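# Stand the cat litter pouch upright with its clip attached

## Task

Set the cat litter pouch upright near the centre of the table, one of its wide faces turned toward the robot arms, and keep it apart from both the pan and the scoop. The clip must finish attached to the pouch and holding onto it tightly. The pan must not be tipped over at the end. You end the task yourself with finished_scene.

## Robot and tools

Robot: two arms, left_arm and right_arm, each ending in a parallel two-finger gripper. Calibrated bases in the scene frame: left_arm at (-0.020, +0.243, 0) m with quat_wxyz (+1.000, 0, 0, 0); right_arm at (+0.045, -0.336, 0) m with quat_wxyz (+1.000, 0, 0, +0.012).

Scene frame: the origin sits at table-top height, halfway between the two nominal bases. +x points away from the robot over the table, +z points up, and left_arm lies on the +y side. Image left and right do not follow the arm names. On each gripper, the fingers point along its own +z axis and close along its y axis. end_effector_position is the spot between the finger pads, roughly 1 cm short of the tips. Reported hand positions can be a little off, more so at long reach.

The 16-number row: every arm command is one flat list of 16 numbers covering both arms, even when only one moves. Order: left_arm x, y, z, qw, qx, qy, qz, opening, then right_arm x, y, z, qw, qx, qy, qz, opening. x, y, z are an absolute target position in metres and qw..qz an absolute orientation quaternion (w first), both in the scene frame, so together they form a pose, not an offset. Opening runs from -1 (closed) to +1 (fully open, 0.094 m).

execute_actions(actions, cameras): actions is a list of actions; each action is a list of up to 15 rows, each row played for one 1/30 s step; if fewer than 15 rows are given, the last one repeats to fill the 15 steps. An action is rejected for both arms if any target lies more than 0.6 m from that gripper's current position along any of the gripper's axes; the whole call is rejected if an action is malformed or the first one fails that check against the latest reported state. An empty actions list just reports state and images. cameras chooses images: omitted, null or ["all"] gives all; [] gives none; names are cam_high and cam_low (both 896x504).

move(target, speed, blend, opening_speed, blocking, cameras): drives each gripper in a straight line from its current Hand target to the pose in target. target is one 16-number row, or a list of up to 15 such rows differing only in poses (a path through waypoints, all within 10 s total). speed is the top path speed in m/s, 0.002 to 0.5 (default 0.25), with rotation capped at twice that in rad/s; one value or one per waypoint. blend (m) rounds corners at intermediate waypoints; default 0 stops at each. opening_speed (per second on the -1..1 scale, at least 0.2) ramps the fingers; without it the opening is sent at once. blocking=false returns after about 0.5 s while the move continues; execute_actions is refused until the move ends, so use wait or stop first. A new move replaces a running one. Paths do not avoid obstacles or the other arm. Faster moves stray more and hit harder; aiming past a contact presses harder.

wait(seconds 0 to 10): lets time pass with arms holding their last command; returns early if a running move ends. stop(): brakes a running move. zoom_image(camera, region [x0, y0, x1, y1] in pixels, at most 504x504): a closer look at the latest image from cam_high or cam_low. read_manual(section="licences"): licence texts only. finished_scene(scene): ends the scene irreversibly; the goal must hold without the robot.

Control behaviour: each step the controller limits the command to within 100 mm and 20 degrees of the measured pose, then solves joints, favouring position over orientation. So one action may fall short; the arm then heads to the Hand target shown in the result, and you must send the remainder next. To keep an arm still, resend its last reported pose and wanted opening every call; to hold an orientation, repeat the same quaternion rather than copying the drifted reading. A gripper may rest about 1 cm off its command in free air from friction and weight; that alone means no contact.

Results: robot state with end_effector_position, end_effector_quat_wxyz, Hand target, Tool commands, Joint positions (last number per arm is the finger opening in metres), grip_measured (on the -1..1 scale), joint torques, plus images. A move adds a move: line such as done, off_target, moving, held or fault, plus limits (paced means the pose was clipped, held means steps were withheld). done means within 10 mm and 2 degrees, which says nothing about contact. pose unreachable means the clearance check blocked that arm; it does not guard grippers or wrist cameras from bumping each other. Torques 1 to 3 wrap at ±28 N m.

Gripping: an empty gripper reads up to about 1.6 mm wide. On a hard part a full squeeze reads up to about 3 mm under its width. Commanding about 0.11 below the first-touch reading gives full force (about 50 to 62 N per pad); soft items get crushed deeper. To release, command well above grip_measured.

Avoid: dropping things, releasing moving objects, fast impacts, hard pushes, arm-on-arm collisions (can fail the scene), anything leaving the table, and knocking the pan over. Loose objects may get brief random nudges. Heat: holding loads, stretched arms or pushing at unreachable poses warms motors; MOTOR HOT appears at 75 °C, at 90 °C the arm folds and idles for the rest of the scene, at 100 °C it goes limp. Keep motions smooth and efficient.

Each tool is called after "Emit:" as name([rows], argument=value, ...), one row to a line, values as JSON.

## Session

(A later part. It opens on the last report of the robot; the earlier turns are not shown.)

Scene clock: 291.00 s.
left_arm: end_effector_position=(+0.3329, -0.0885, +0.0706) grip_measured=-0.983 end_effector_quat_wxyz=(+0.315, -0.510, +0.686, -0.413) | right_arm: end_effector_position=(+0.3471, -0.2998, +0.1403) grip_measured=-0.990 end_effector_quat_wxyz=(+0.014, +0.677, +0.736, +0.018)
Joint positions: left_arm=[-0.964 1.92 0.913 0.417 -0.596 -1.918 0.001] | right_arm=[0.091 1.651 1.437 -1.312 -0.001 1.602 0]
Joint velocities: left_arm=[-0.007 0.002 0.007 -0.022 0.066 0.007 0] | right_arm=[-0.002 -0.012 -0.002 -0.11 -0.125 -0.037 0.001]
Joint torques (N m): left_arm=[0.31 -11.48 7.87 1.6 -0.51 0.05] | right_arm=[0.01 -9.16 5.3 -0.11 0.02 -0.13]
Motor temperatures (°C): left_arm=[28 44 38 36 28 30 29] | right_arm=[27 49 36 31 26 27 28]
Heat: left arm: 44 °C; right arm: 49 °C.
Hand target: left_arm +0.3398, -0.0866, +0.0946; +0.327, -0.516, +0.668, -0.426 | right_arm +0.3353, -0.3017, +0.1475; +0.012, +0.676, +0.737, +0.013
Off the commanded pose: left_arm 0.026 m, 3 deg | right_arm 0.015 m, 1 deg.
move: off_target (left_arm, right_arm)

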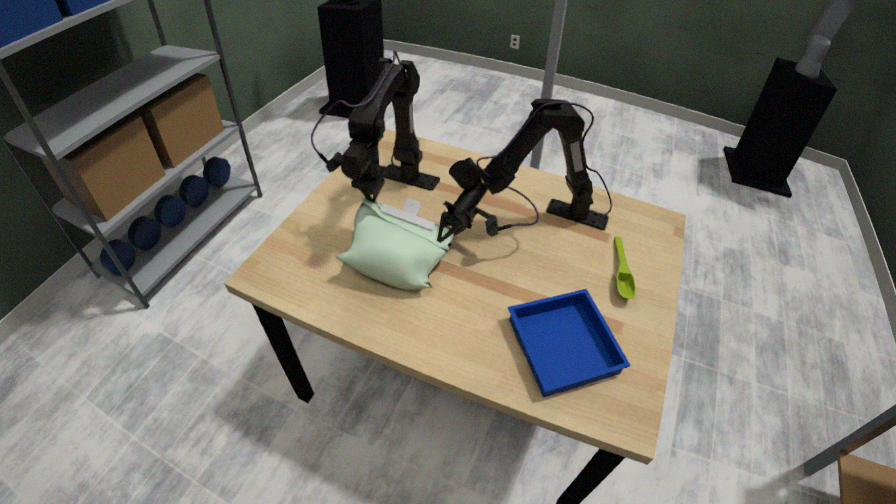

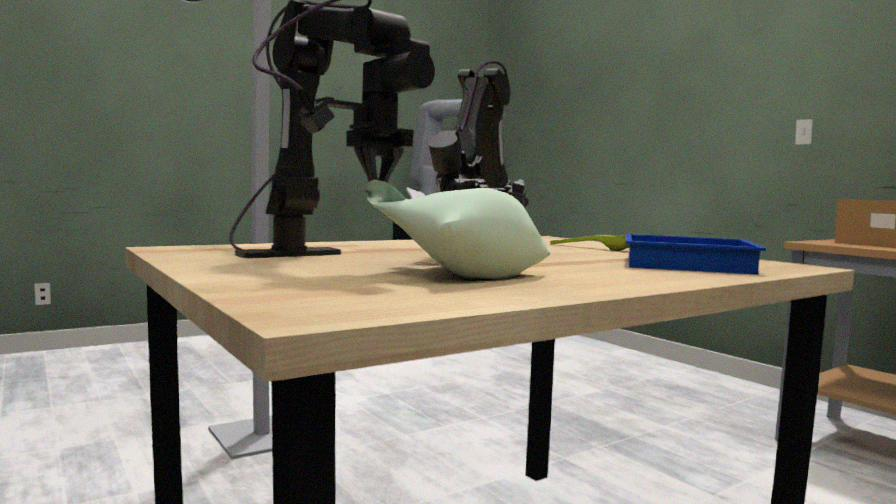

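Emit:
move(target=[0.3400, -0.0800, 0.1280, 0.271409, -0.521372, 0.717606, -0.373563, -1.0, 0.3350, -0.3020, 0.150, 0.01179, 0.67549, 0.73717, 0.01287, -1.0], speed=0.05, cameras=["cam_high", "cam_low"])

Emit:
zoom_image(camera="cam_high", region=[330, 180, 490, 300])

Scene clock: 293.57 s.
left_arm: end_effector_position=(+0.3325, -0.0812, +0.0959) grip_measured=-0.984 end_effector_quat_wxyz=(+0.259, -0.519, +0.735, -0.350) | right_arm: end_effector_position=(+0.3427, -0.3002, +0.1413) grip_measured=-0.990 end_effector_quat_wxyz=(+0.010, +0.677, +0.736, +0.013)
Joint positions: left_arm=[-0.908 1.812 1.076 -0.024 -0.45 -1.942 0.001] | right_arm=[0.091 1.647 1.437 -1.329 -0.002 1.602 0]
Joint velocities: left_arm=[-0.002 0.002 -0.007 0.022 0.007 -0.051 0.001] | right_arm=[-0.007 0.002 0.007 0.022 0.022 0.022 0]
Joint torques (N m): left_arm=[0.59 -12.11 9.17 1.48 -0.45 0] | right_arm=[-0.4 -8.83 5.94 -0.02 -0.02 -0.12]
Motor temperatures (°C): left_arm=[28 45 39 36 28 30 29] | right_arm=[27 49 36 31 26 27 28]
Heat: left arm: 45 °C; right arm: 49 °C.
Hand target: left_arm +0.3397, -0.0800, +0.1276; +0.271, -0.523, +0.717, -0.373 | right_arm +0.3351, -0.3018, +0.1497; +0.012, +0.676, +0.737, +0.013
Off the commanded pose: left_arm 0.033 m, 4 deg | right_arm 0.012 m, 0 deg.
move: off_target (left_arm, right_arm)

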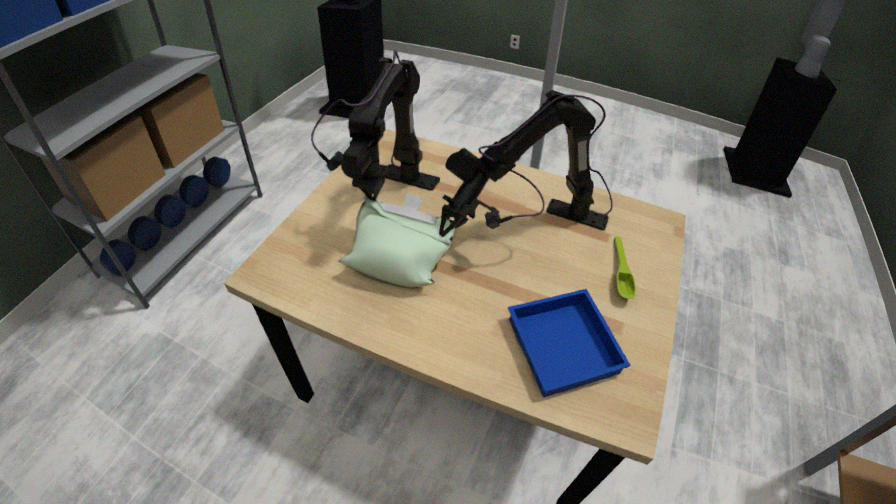

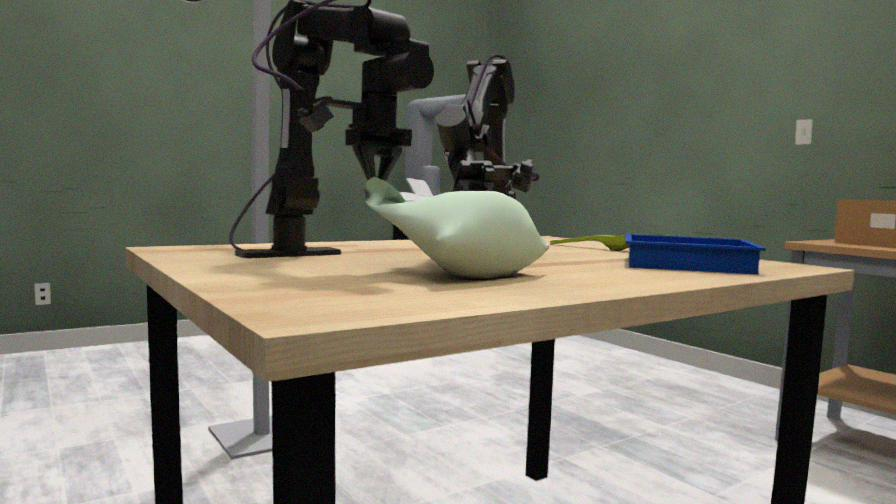

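Scaled by 3.150.

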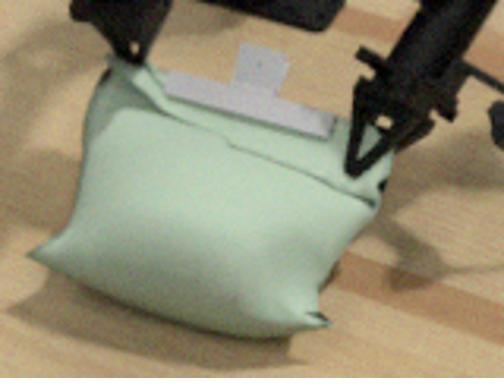

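Emit:
move(target=[0.3350, -0.0700, 0.1620, 0.210217, -0.533666, 0.762154, -0.300221, -1.0, 0.3350, -0.3020, 0.158, 0.01179, 0.67549, 0.73717, 0.01287, -1.0], speed=0.05, cameras=["cam_high", "cam_low"])

Emit:
zoom_image(camera="cam_high", region=[330, 180, 490, 300])

Scene clock: 296.40 s.
left_arm: end_effector_position=(+0.3309, -0.0731, +0.1316) grip_measured=-0.984 end_effector_quat_wxyz=(+0.202, -0.532, +0.774, -0.279) | right_arm: end_effector_position=(+0.3308, -0.2976, +0.1424) grip_measured=-0.990 end_effector_quat_wxyz=(-0.012, +0.677, +0.736, +0.004)
Joint positions: left_arm=[-0.855 1.797 1.35 -0.488 -0.323 -1.952 0.001] | right_arm=[0.091 1.642 1.437 -1.375 -0.024 1.602 0]
Joint velocities: left_arm=[-0.002 0.012 -0.017 -0.095 -0.022 0.007 -0.001] | right_arm=[-0.002 -0.002 0.002 0.007 -0.007 -0.066 0.002]
Joint torques (N m): left_arm=[0.54 -11.89 10.11 1.17 -0.31 0.01] | right_arm=[-0.18 -8.47 8.59 0.06 0.22 -0.09]
Motor temperatures (°C): left_arm=[28 46 39 36 28 30 29] | right_arm=[27 48 36 31 26 27 28]
Heat: left arm: 46 °C; right arm: 48 °C.
Hand target: left_arm +0.3348, -0.0701, +0.1615; +0.210, -0.535, +0.761, -0.300 | right_arm +0.3345, -0.3018, +0.1577; +0.012, +0.676, +0.737, +0.013
Off the commanded pose: left_arm 0.031 m, 3 deg | right_arm 0.017 m, 3 deg.
move: off_target (left_arm, right_arm)

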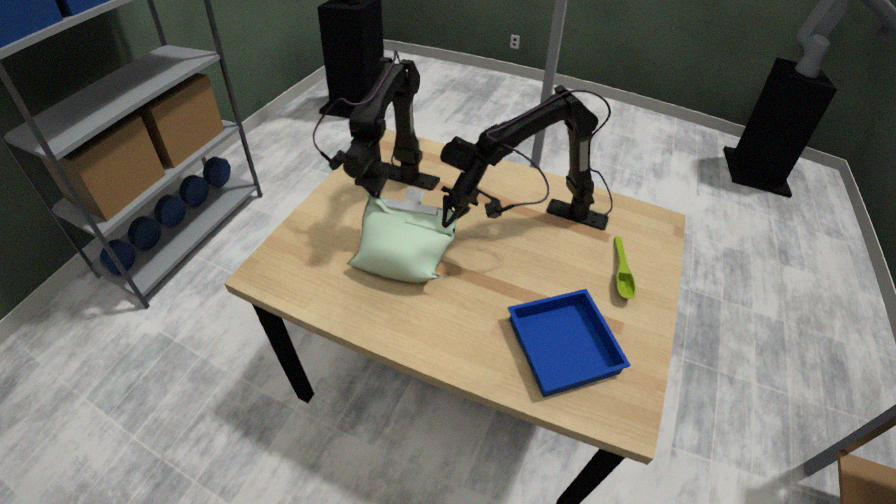

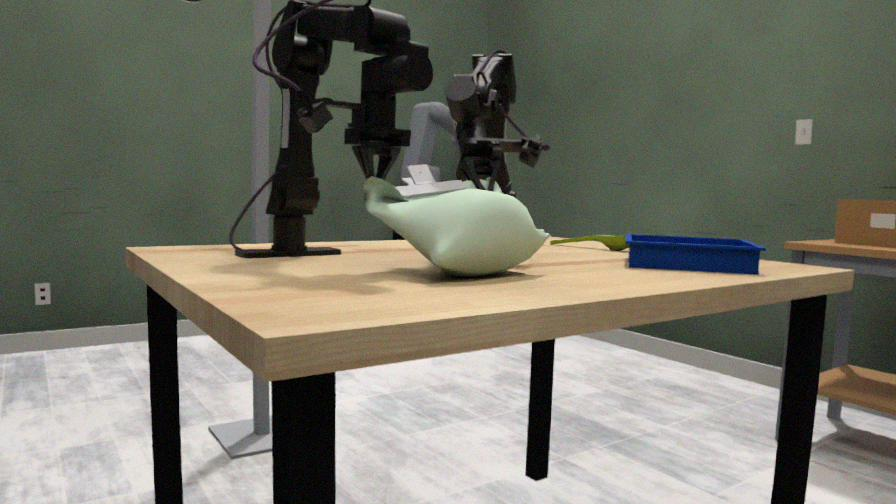

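Scaled by 3.150.

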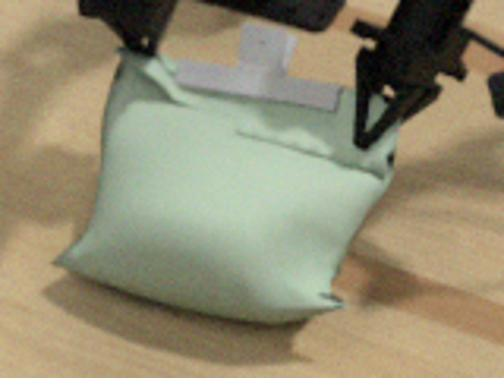

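Emit:
move(target=[0.3280, -0.0620, 0.1950, 0.152130, -0.567757, 0.781450, -0.209389, -1.0, 0.3350, -0.2980, 0.185, 0.040052, 0.654836, 0.753302, 0.046074, -1.0], speed=0.05, cameras=["cam_high", "cam_low"])

Emit:
zoom_image(camera="cam_high", region=[330, 160, 490, 300])

Scene clock: 299.47 s.
left_arm: end_effector_position=(+0.3200, -0.0647, +0.1731) grip_measured=-0.984 end_effector_quat_wxyz=(+0.139, -0.566, +0.790, -0.191) | right_arm: end_effector_position=(+0.3339, -0.2910, +0.1708) grip_measured=-0.990 end_effector_quat_wxyz=(+0.012, +0.657, +0.752, +0.047)
Joint positions: left_arm=[-0.824 1.898 1.764 -1.012 -0.224 -2.018 0.001] | right_arm=[0.099 1.576 1.477 -1.385 -0.045 1.56 0]
Joint velocities: left_arm=[0.017 0.002 -0.012 -0.051 -0.037 0.007 -0.001] | right_arm=[-0.002 0.012 -0.002 0.037 -0.007 -0.051 0]
Joint torques (N m): left_arm=[0.77 -10.21 11.14 0.96 -0.39 0.01] | right_arm=[-0.08 -7.86 8.42 0.1 0.39 -0.11]
Motor temperatures (°C): left_arm=[28 46 41 36 28 30 29] | right_arm=[27 48 37 31 26 27 28]
Heat: left arm: 46 °C; right arm: 48 °C.
Hand target: left_arm +0.3276, -0.0618, +0.1956; +0.152, -0.569, +0.780, -0.210 | right_arm +0.3346, -0.2979, +0.1854; +0.040, +0.654, +0.754, +0.047
Off the commanded pose: left_arm 0.024 m, 3 deg | right_arm 0.016 m, 3 deg.
move: off_target (left_arm, right_arm)

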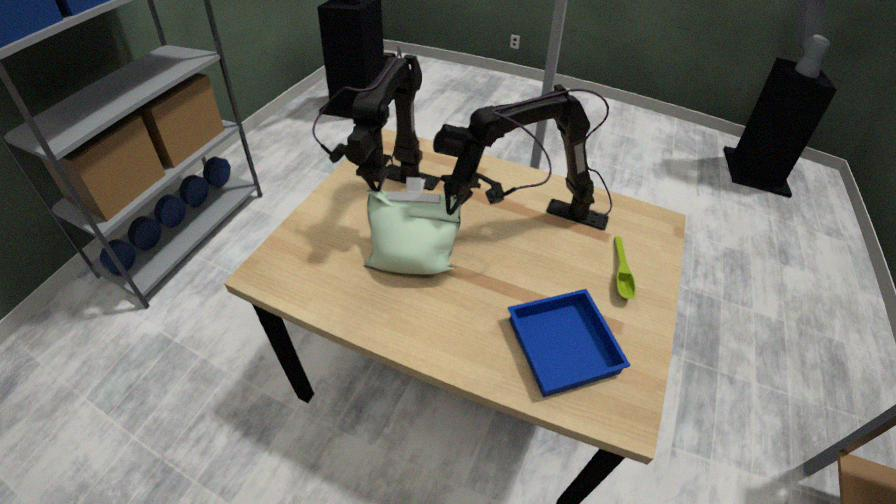

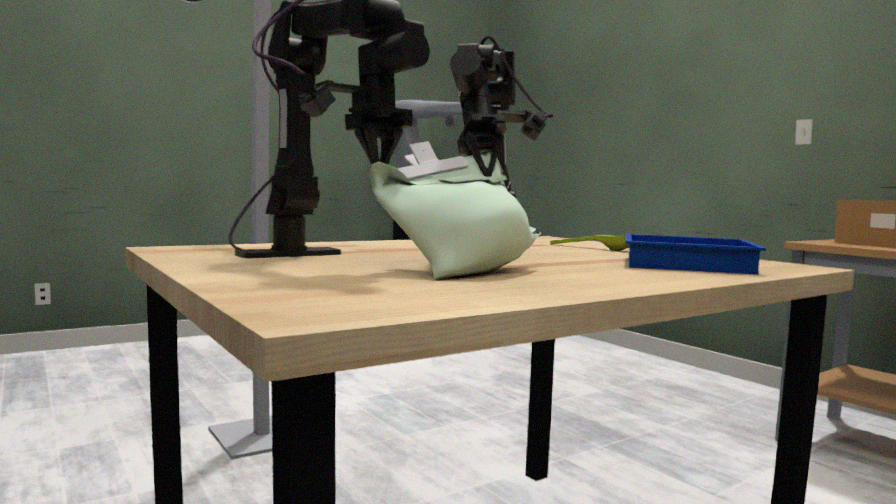

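Scaled by 3.150.

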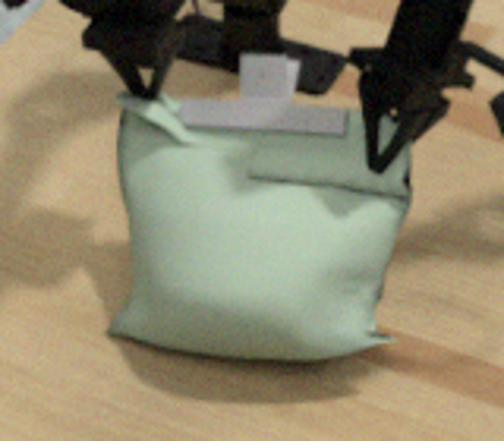

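Emit:
move(target=[0.3180, -0.0480, 0.2250, 0.091950, -0.580549, 0.799056, -0.126558, -1.0, 0.3320, -0.2800, 0.2150, 0.056022, 0.640341, 0.763130, 0.066765, -1.0], speed=0.05, cameras=["cam_high", "cam_low"])

Emit:
zoom_image(camera="cam_low", region=[340, 100, 560, 300])

Scene clock: 302.57 s.
left_arm: end_effector_position=(+0.3115, -0.0506, +0.2063) grip_measured=-0.984 end_effector_quat_wxyz=(+0.078, -0.583, +0.802, -0.104) | right_arm: end_effector_position=(+0.3334, -0.2755, +0.1985) grip_measured=-0.990 end_effector_quat_wxyz=(+0.031, +0.640, +0.765, +0.063)
Joint positions: left_arm=[-0.774 2.1 2.269 -1.506 -0.117 -2.018 0.001] | right_arm=[0.16 1.558 1.566 -1.443 -0.032 1.578 0]
Joint velocities: left_arm=[-0.012 -0.007 0.007 0.007 0.022 0.037 -0.001] | right_arm=[-0.002 0.002 0.002 0.081 -0.051 0.022 0]
Joint torques (N m): left_arm=[0.46 -10.88 10.32 0.74 -0.3 0.11] | right_arm=[0.39 -8.03 8.59 0.13 0.34 0.05]
Motor temperatures (°C): left_arm=[28 46 42 35 28 30 29] | right_arm=[27 47 37 31 26 27 28]
Heat: left arm: 46 °C; right arm: 47 °C.
Hand target: left_arm +0.3177, -0.0480, +0.2257; +0.092, -0.582, +0.798, -0.127 | right_arm +0.3314, -0.2796, +0.2148; +0.055, +0.640, +0.763, +0.067
Off the commanded pose: left_arm 0.020 m, 3 deg | right_arm 0.017 m, 3 deg.
move: off_target (left_arm, right_arm)

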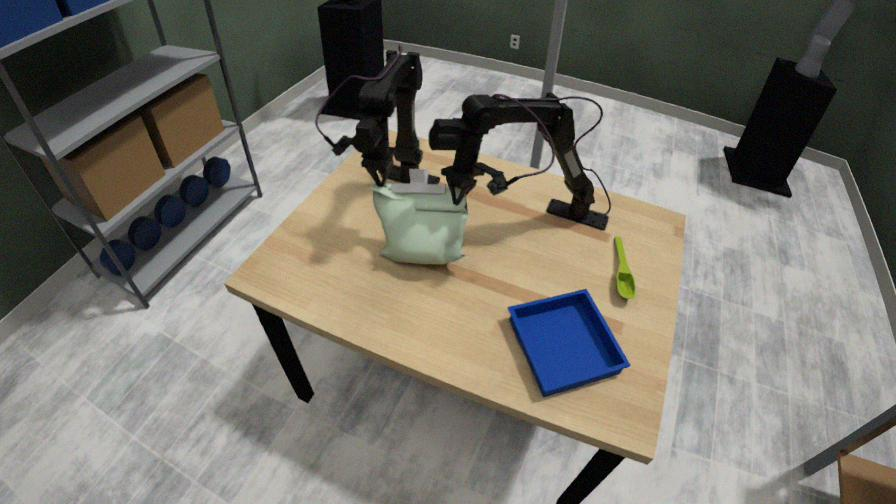

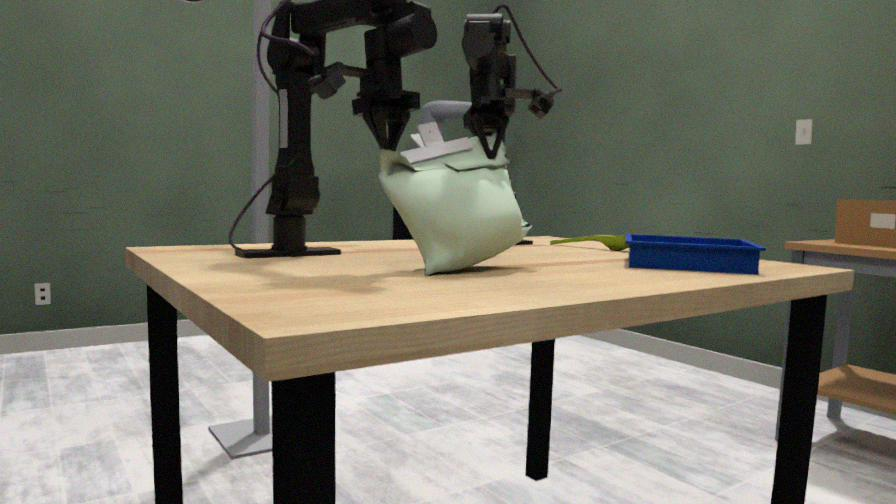

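Scaled by 2.291.

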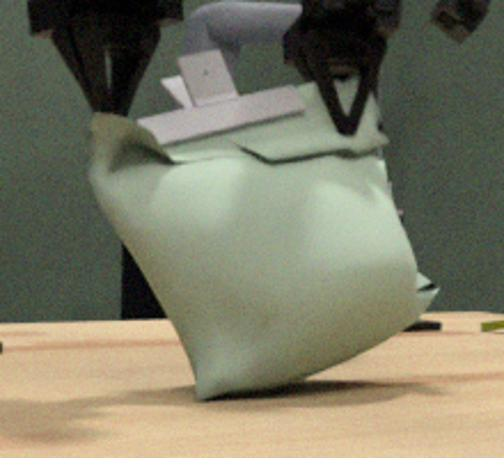

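Emit:
move(target=[0.3180, -0.0420, 0.2120, 0.076721, -0.582756, 0.802095, -0.105598, -1.0, 0.3280, -0.2680, 0.2550, 0.082143, 0.623937, 0.770497, 0.101438, -1.0], speed=0.05, cameras=["cam_high", "cam_low"])

Emit:
zoom_image(camera="cam_low", region=[340, 100, 560, 300])

Scene clock: 305.13 s.
left_arm: end_effector_position=(+0.3079, -0.0449, +0.2041) grip_measured=-0.984 end_effector_quat_wxyz=(+0.056, -0.580, +0.807, -0.094) | right_arm: end_effector_position=(+0.3261, -0.2703, +0.2279) grip_measured=-0.990 end_effector_quat_wxyz=(+0.050, +0.629, +0.773, +0.068)
Joint positions: left_arm=[-0.752 2.1 2.269 -1.532 -0.073 -1.99 0.001] | right_arm=[0.198 1.539 1.666 -1.528 -0.005 1.589 0]
Joint velocities: left_arm=[-0.012 -0.012 -0.017 -0.022 -0.022 -0.007 0.001] | right_arm=[-0.012 0.007 0.007 -0.037 -0.007 -0.037 -0.001]
Joint torques (N m): left_arm=[0.61 -9.92 8.43 0.91 -0.45 0.03] | right_arm=[0.99 -8.98 10.33 0.36 0.04 0]
Motor temperatures (°C): left_arm=[28 46 42 35 28 30 29] | right_arm=[27 47 38 31 26 27 28]
Heat: left arm: 46 °C; right arm: 47 °C.
Hand target: left_arm +0.3177, -0.0420, +0.2121; +0.076, -0.583, +0.802, -0.106 | right_arm +0.3265, -0.2682, +0.2546; +0.081, +0.623, +0.771, +0.102
Off the commanded pose: left_arm 0.013 m, 3 deg | right_arm 0.027 m, 5 deg.
move: off_target (left_arm, right_arm)

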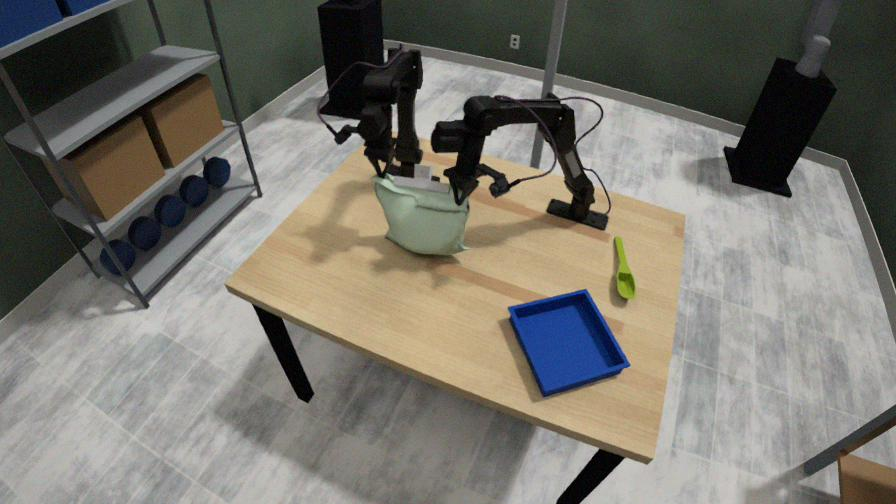

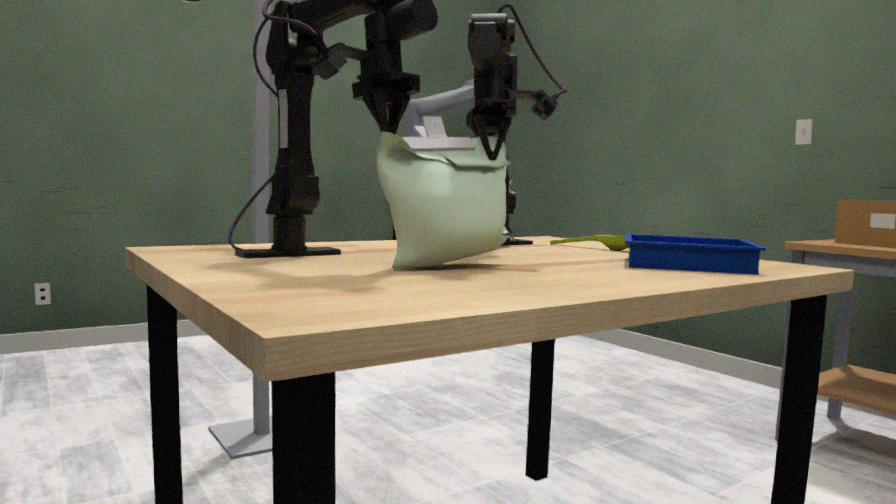

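Scaled by 2.291.

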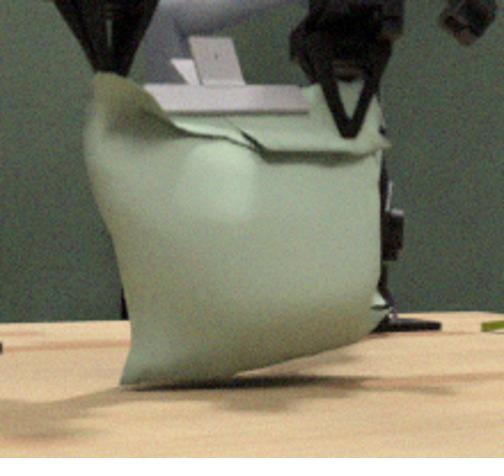

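Emit:
move(target=[0.3180, -0.0420, 0.1800, 0.076721, -0.582756, 0.802095, -0.105598, -1.0, 0.3280, -0.2660, 0.2720, 0.109281, 0.619760, 0.765339, 0.134950, -1.0], speed=0.05, cameras=["cam_high", "cam_low"])

Emit:
zoom_image(camera="cam_low", region=[340, 100, 560, 300])

Scene clock: 307.53 s.
left_arm: end_effector_position=(+0.3096, -0.0536, +0.1715) grip_measured=-0.983 end_effector_quat_wxyz=(+0.044, -0.570, +0.814, -0.101) | right_arm: end_effector_position=(+0.3265, -0.2686, +0.2400) grip_measured=-0.990 end_effector_quat_wxyz=(+0.073, +0.624, +0.773, +0.090)
Joint positions: left_arm=[-0.752 2.066 2.078 -1.366 -0.044 -1.968 0.001] | right_arm=[0.21 1.499 1.666 -1.506 0.005 1.592 0]
Joint velocities: left_arm=[-0.007 0.012 -0.007 -0.022 -0.007 0.051 -0.001] | right_arm=[-0.002 -0.027 -0.007 -0.037 -0.051 -0.051 0]
Joint torques (N m): left_arm=[0.57 -12.07 5.33 0.91 -0.79 -0.2] | right_arm=[0.99 -9.78 10.06 0.68 0 0.08]
Motor temperatures (°C): left_arm=[28 46 42 35 29 30 29] | right_arm=[27 47 39 31 26 27 28]
Heat: left arm: 46 °C; right arm: 47 °C.
Hand target: left_arm +0.3177, -0.0421, +0.1799; +0.076, -0.583, +0.802, -0.106 | right_arm +0.3261, -0.2666, +0.2718; +0.108, +0.619, +0.766, +0.135
Off the commanded pose: left_arm 0.017 m, 4 deg | right_arm 0.032 m, 7 deg.
move: off_target (left_arm, right_arm)

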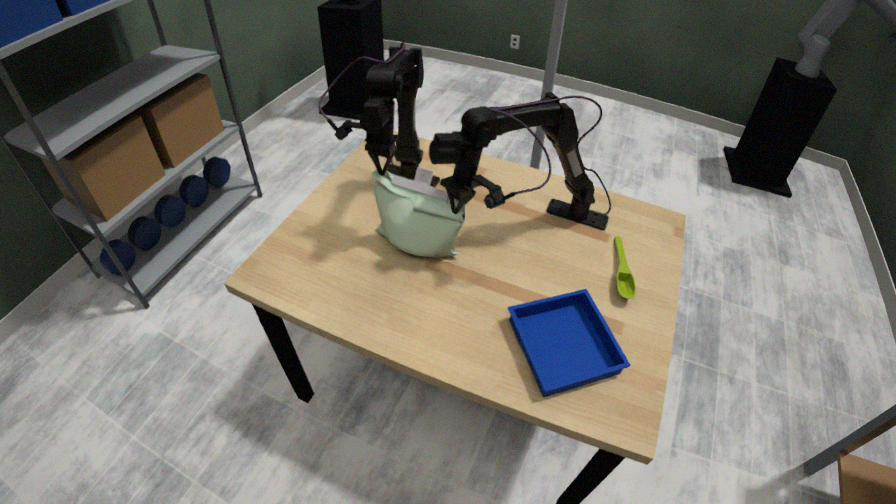

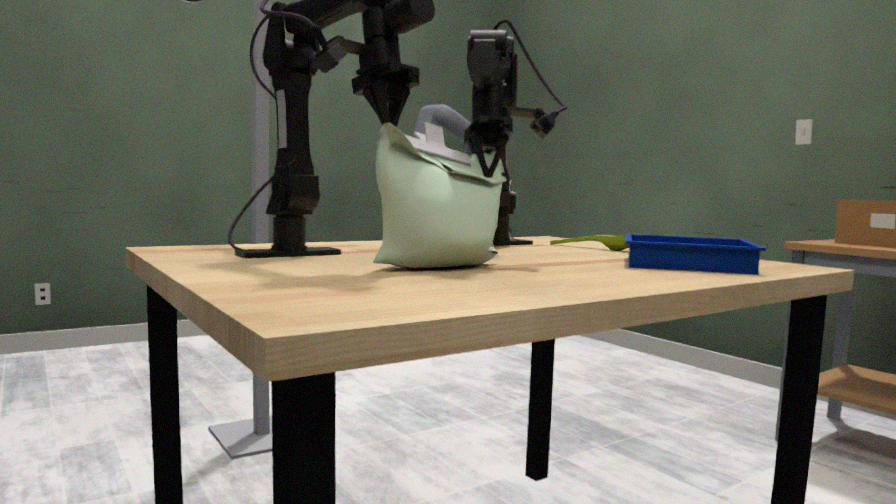

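Scaled by 2.291.

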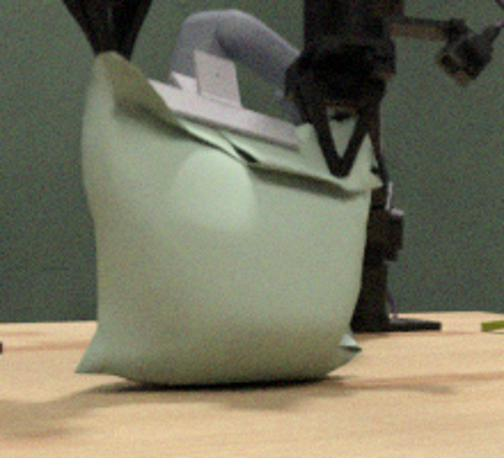

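Emit:
move(target=[0.3170, -0.0480, 0.1970, 0.076721, -0.582756, 0.802095, -0.105598, -1.0, 0.3270, -0.2640, 0.2860, 0.109281, 0.619760, 0.765339, 0.134950, -1.0], speed=0.05, cameras=["cam_high", "cam_low"])

Emit:
zoom_image(camera="cam_low", region=[340, 100, 560, 300])

Scene clock: 309.17 s.
left_arm: end_effector_position=(+0.3067, -0.0549, +0.1942) grip_measured=-0.983 end_effector_quat_wxyz=(+0.046, -0.569, +0.814, -0.112) | right_arm: end_effector_position=(+0.3247, -0.2695, +0.2611) grip_measured=-0.990 end_effector_quat_wxyz=(+0.087, +0.625, +0.770, +0.099)
Joint positions: left_arm=[-0.76 2.066 2.167 -1.434 -0.046 -1.975 0.001] | right_arm=[0.217 1.498 1.75 -1.56 0.019 1.602 0]
Joint velocities: left_arm=[-0.002 -0.017 0.012 0.022 -0.007 0.007 -0.001] | right_arm=[-0.002 -0.012 0.002 0.066 -0.037 0.022 -0.001]
Joint torques (N m): left_arm=[0.18 -8.61 8.73 0.74 -0.77 -0.27] | right_arm=[1.1 -7.23 10.76 0.64 -0.11 0.03]
Motor temperatures (°C): left_arm=[28 47 42 35 29 30 29] | right_arm=[27 47 39 31 26 27 28]
Heat: left arm: 47 °C; right arm: 47 °C.
Hand target: left_arm +0.3169, -0.0484, +0.1969; +0.076, -0.582, +0.802, -0.108 | right_arm +0.3257, -0.2645, +0.2857; +0.109, +0.619, +0.766, +0.135
Off the commanded pose: left_arm 0.013 m, 4 deg | right_arm 0.026 m, 5 deg.
move: off_target (left_arm, right_arm)

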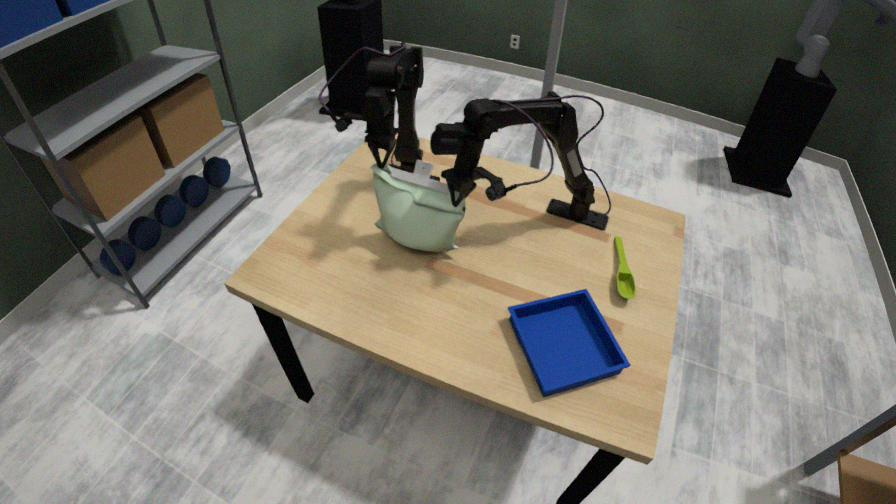

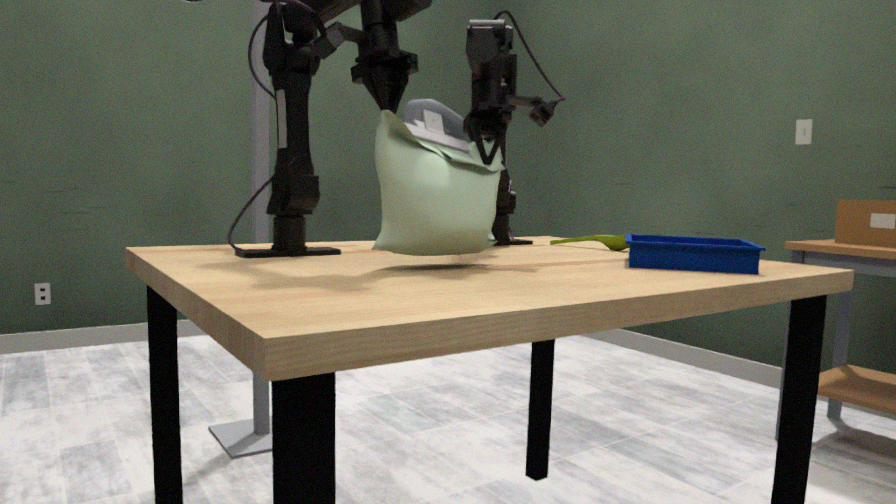

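Scaled by 2.291.

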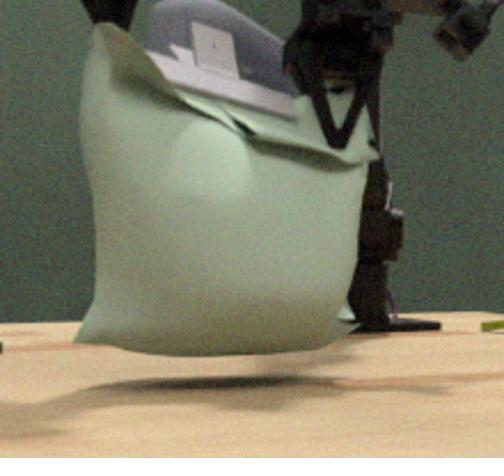

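Emit:
move(target=[0.2770, 0.0980, 0.1970, 0.085633, -0.650446, 0.748252, -0.098509, -1.0, 0.2880, -0.1180, 0.2860, 0.098356, 0.557801, 0.811606, 0.143108, -1.0], speed=0.07, cameras=["cam_high", "cam_low"])

Emit:
zoom_image(camera="cam_low", region=[340, 100, 560, 300])

Emit:
zoom_image(camera="cam_high", region=[360, 100, 540, 280])

Scene clock: 312.30 s.
left_arm: end_effector_position=(+0.2662, +0.0855, +0.1935) grip_measured=-0.982 end_effector_quat_wxyz=(+0.043, -0.636, +0.765, -0.096) | right_arm: end_effector_position=(+0.2867, -0.1265, +0.2589) grip_measured=-0.990 end_effector_quat_wxyz=(+0.089, +0.563, +0.815, +0.105)
Joint positions: left_arm=[-0.511 1.602 1.578 -1.337 -0.011 -1.897 0.001] | right_arm=[0.762 1.633 1.873 -1.569 0.135 1.978 0]
Joint velocities: left_arm=[-0.002 0.007 -0.007 -0.066 0.007 -0.051 -0.001] | right_arm=[0.017 -0.012 -0.012 0.007 0.051 0.007 -0.002]
Joint torques (N m): left_arm=[0.85 -7.36 5.89 1.13 -0.91 -0.35] | right_arm=[1.74 -7.87 11.23 0.66 0 0.03]
Motor temperatures (°C): left_arm=[28 46 42 35 29 30 30] | right_arm=[27 47 40 31 26 27 28]
Heat: left arm: 46 °C; right arm: 47 °C.
Hand target: left_arm +0.2778, +0.0972, +0.1986; +0.082, -0.651, +0.748, -0.102 | right_arm +0.2868, -0.1174, +0.2850; +0.095, +0.556, +0.811, +0.153
Off the commanded pose: left_arm 0.017 m, 6 deg | right_arm 0.028 m, 5 deg.
joint read past its limit (right arm) — joint 4 (wrist pitch), lower limit.
joint sent to its limit (right arm) — joint 4 (wrist pitch), lower limit. The joint targets still meet the commanded pose.
move: off_target (left_arm, right_arm)

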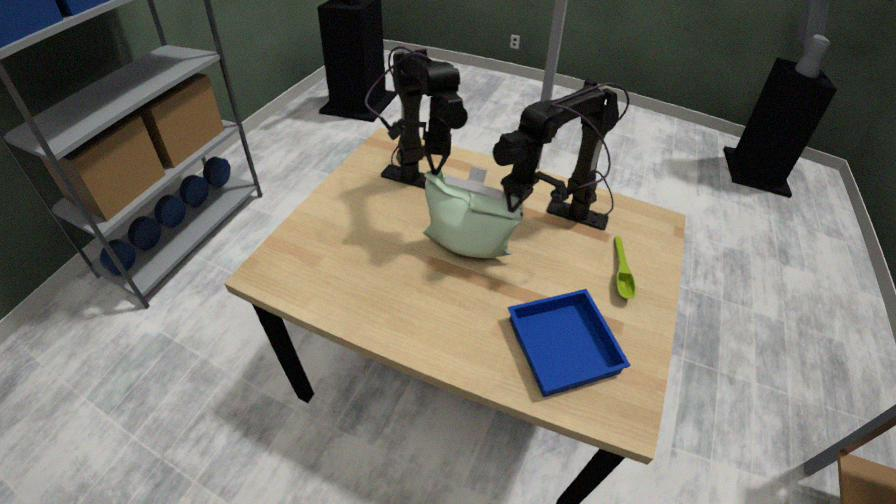

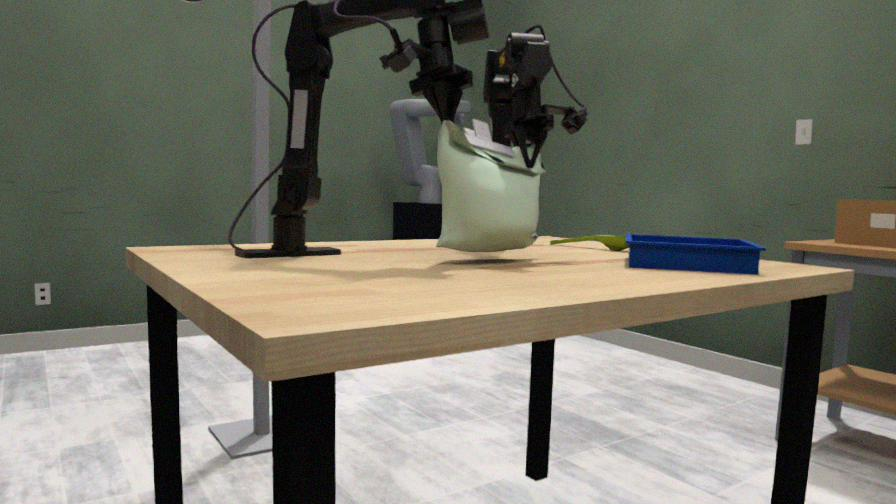

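Scaled by 2.291.

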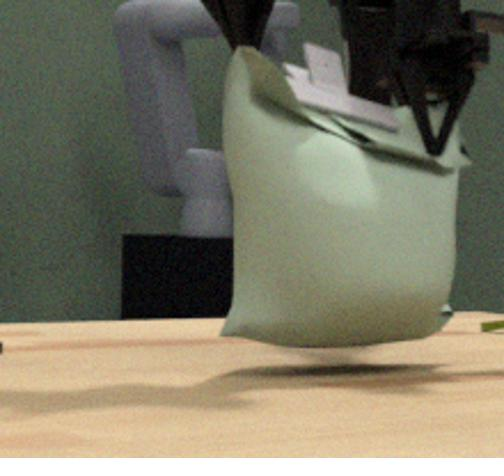

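Scaled by 2.800.

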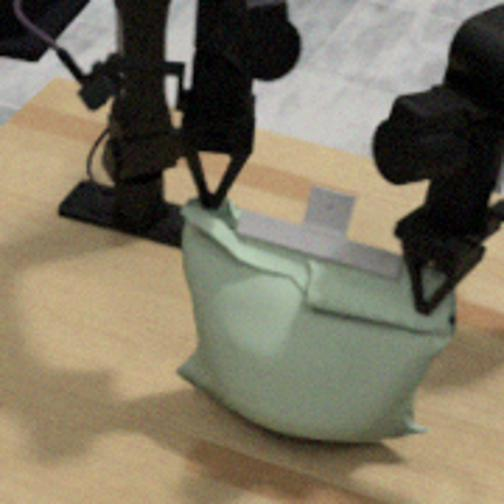

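Emit:
move([
  [0.2570, 0.1130, 0.1900, 0.085633, -0.650446, 0.748252, -0.098509, -1.0, 0.2680, -0.1030, 0.2790, 0.094576, 0.536365, 0.825929, 0.145634, -1.0],
  [0.2570, 0.1130, 0.1740, 0.085633, -0.650446, 0.748252, -0.098509, -1.0, 0.2680, -0.1030, 0.2630, 0.094576, 0.536365, 0.825929, 0.145634, -1.0],
], speed=[0.05, 0.03], blend=0.008, cameras=["cam_high", "cam_low"])

Emit:
zoom_image(camera="cam_low", region=[380, 100, 600, 300])

Emit:
zoom_image(camera="cam_high", region=[360, 100, 540, 280])

Scene clock: 315.00 s.
left_arm: end_effector_position=(+0.2440, +0.0990, +0.1696) grip_measured=-0.982 end_effector_quat_wxyz=(+0.041, -0.632, +0.768, -0.095) | right_arm: end_effector_position=(+0.2721, -0.1091, +0.2417) grip_measured=-0.990 end_effector_quat_wxyz=(+0.092, +0.542, +0.830, +0.095)
Joint positions: left_arm=[-0.505 1.49 1.373 -1.245 -0.006 -1.882 0.001] | right_arm=[0.845 1.633 1.802 -1.526 0.159 2.009 0]
Joint velocities: left_arm=[-0.002 -0.012 -0.017 -0.037 -0.066 0.007 0] | right_arm=[-0.002 -0.007 0.002 -0.007 0.066 -0.022 -0.001]
Joint torques (N m): left_arm=[1.05 -6.49 6 1.16 -0.97 -0.35] | right_arm=[1.7 -11.18 6.34 0.85 -0.04 0.02]
Motor temperatures (°C): left_arm=[28 45 41 35 29 30 30] | right_arm=[27 47 41 32 26 27 28]
Heat: left arm: 45 °C; right arm: 47 °C.
Hand target: left_arm +0.2564, +0.1128, +0.1745; +0.084, -0.650, +0.748, -0.100 | right_arm +0.2675, -0.1034, +0.2633; +0.093, +0.536, +0.827, +0.145
Off the commanded pose: left_arm 0.020 m, 6 deg | right_arm 0.023 m, 6 deg.
move: off_target (left_arm, right_arm)

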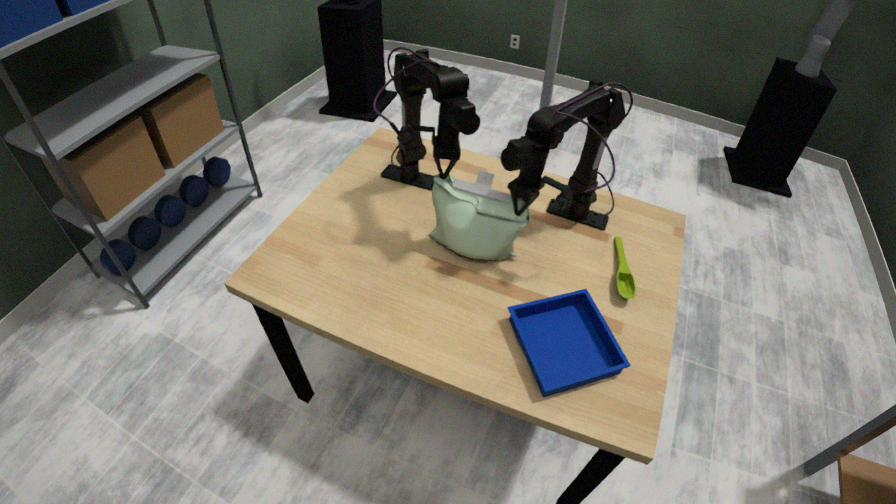

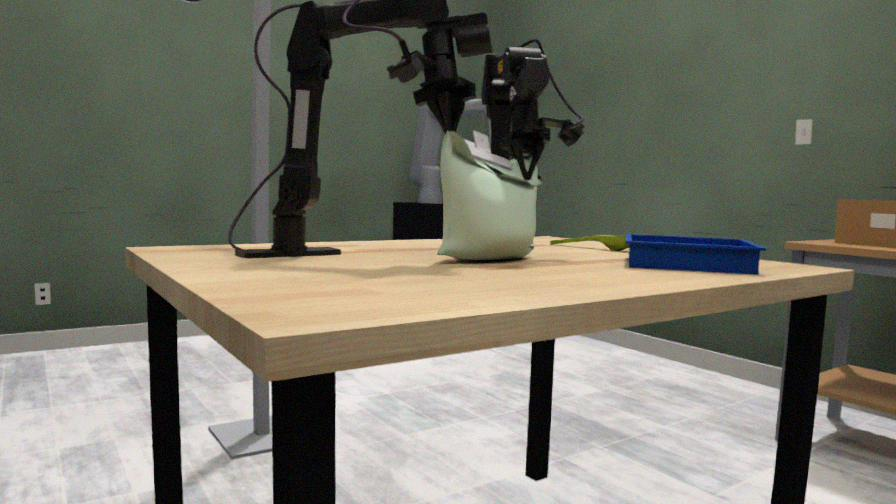

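Scaled by 2.291.

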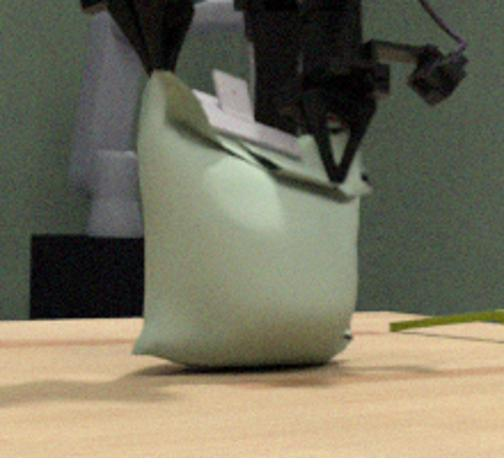

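Scaled by 2.800.

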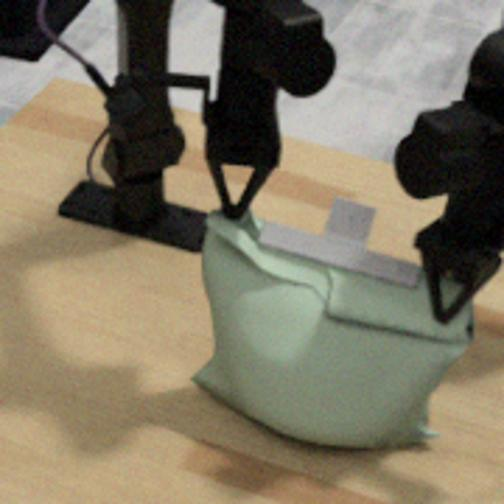

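Emit:
move(target=[0.2570, 0.1130, 0.1580, 0.085633, -0.650446, 0.748252, -0.098509, -1.0, 0.2680, -0.1030, 0.2450, 0.094576, 0.536365, 0.825929, 0.145634, -1.0], speed=0.03, cameras=["cam_high", "cam_low"])

Emit:
zoom_image(camera="cam_low", region=[380, 100, 600, 300])

Emit:
zoom_image(camera="cam_high", region=[360, 100, 540, 280])

Scene clock: 316.27 s.
left_arm: end_effector_position=(+0.2493, +0.0982, +0.1631) grip_measured=-0.982 end_effector_quat_wxyz=(+0.054, -0.631, +0.766, -0.114) | right_arm: end_effector_position=(+0.2747, -0.1104, +0.2320) grip_measured=-0.990 end_effector_quat_wxyz=(+0.102, +0.543, +0.827, +0.110)
Joint positions: left_arm=[-0.505 1.466 1.315 -1.169 -0.017 -1.882 0.001] | right_arm=[0.845 1.588 1.703 -1.44 0.175 2.009 0]
Joint velocities: left_arm=[-0.002 -0.017 0.002 0.051 0.007 -0.066 0.001] | right_arm=[0.007 0.002 -0.012 -0.022 0.051 0.007 0]
Joint torques (N m): left_arm=[1.11 -4.79 4.98 1.1 -0.89 -0.35] | right_arm=[1.76 -9.46 5.59 0.81 -0.14 0.02]
Motor temperatures (°C): left_arm=[28 45 41 35 29 30 30] | right_arm=[27 47 40 32 26 27 28]
Heat: left arm: 45 °C; right arm: 47 °C.
Hand target: left_arm +0.2565, +0.1127, +0.1582; +0.085, -0.650, +0.749, -0.100 | right_arm +0.2678, -0.1034, +0.2454; +0.094, +0.536, +0.827, +0.145
Off the commanded pose: left_arm 0.017 m, 5 deg | right_arm 0.016 m, 4 deg.
move: off_target (left_arm, right_arm)

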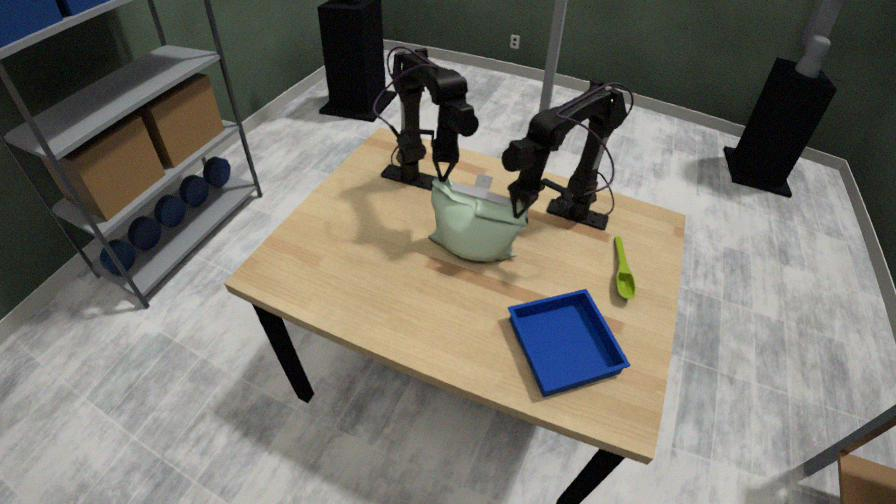

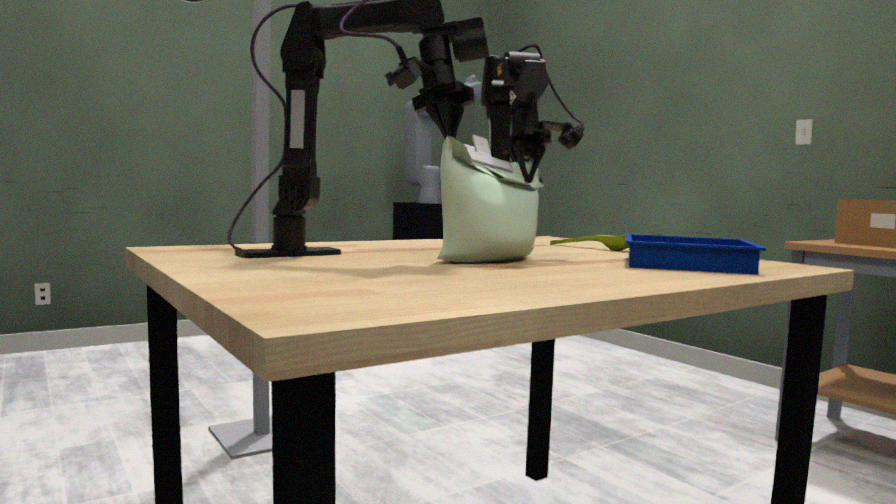

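Scaled by 2.291.

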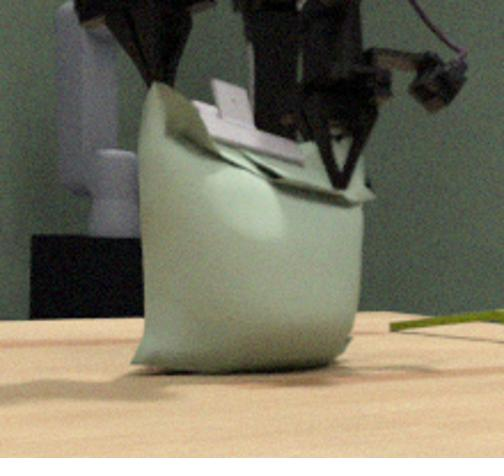

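Scaled by 2.800.

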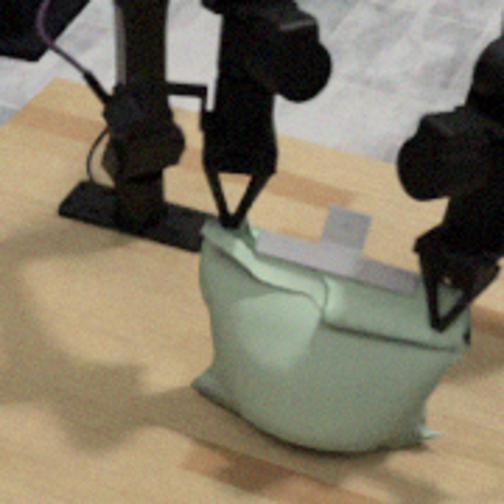

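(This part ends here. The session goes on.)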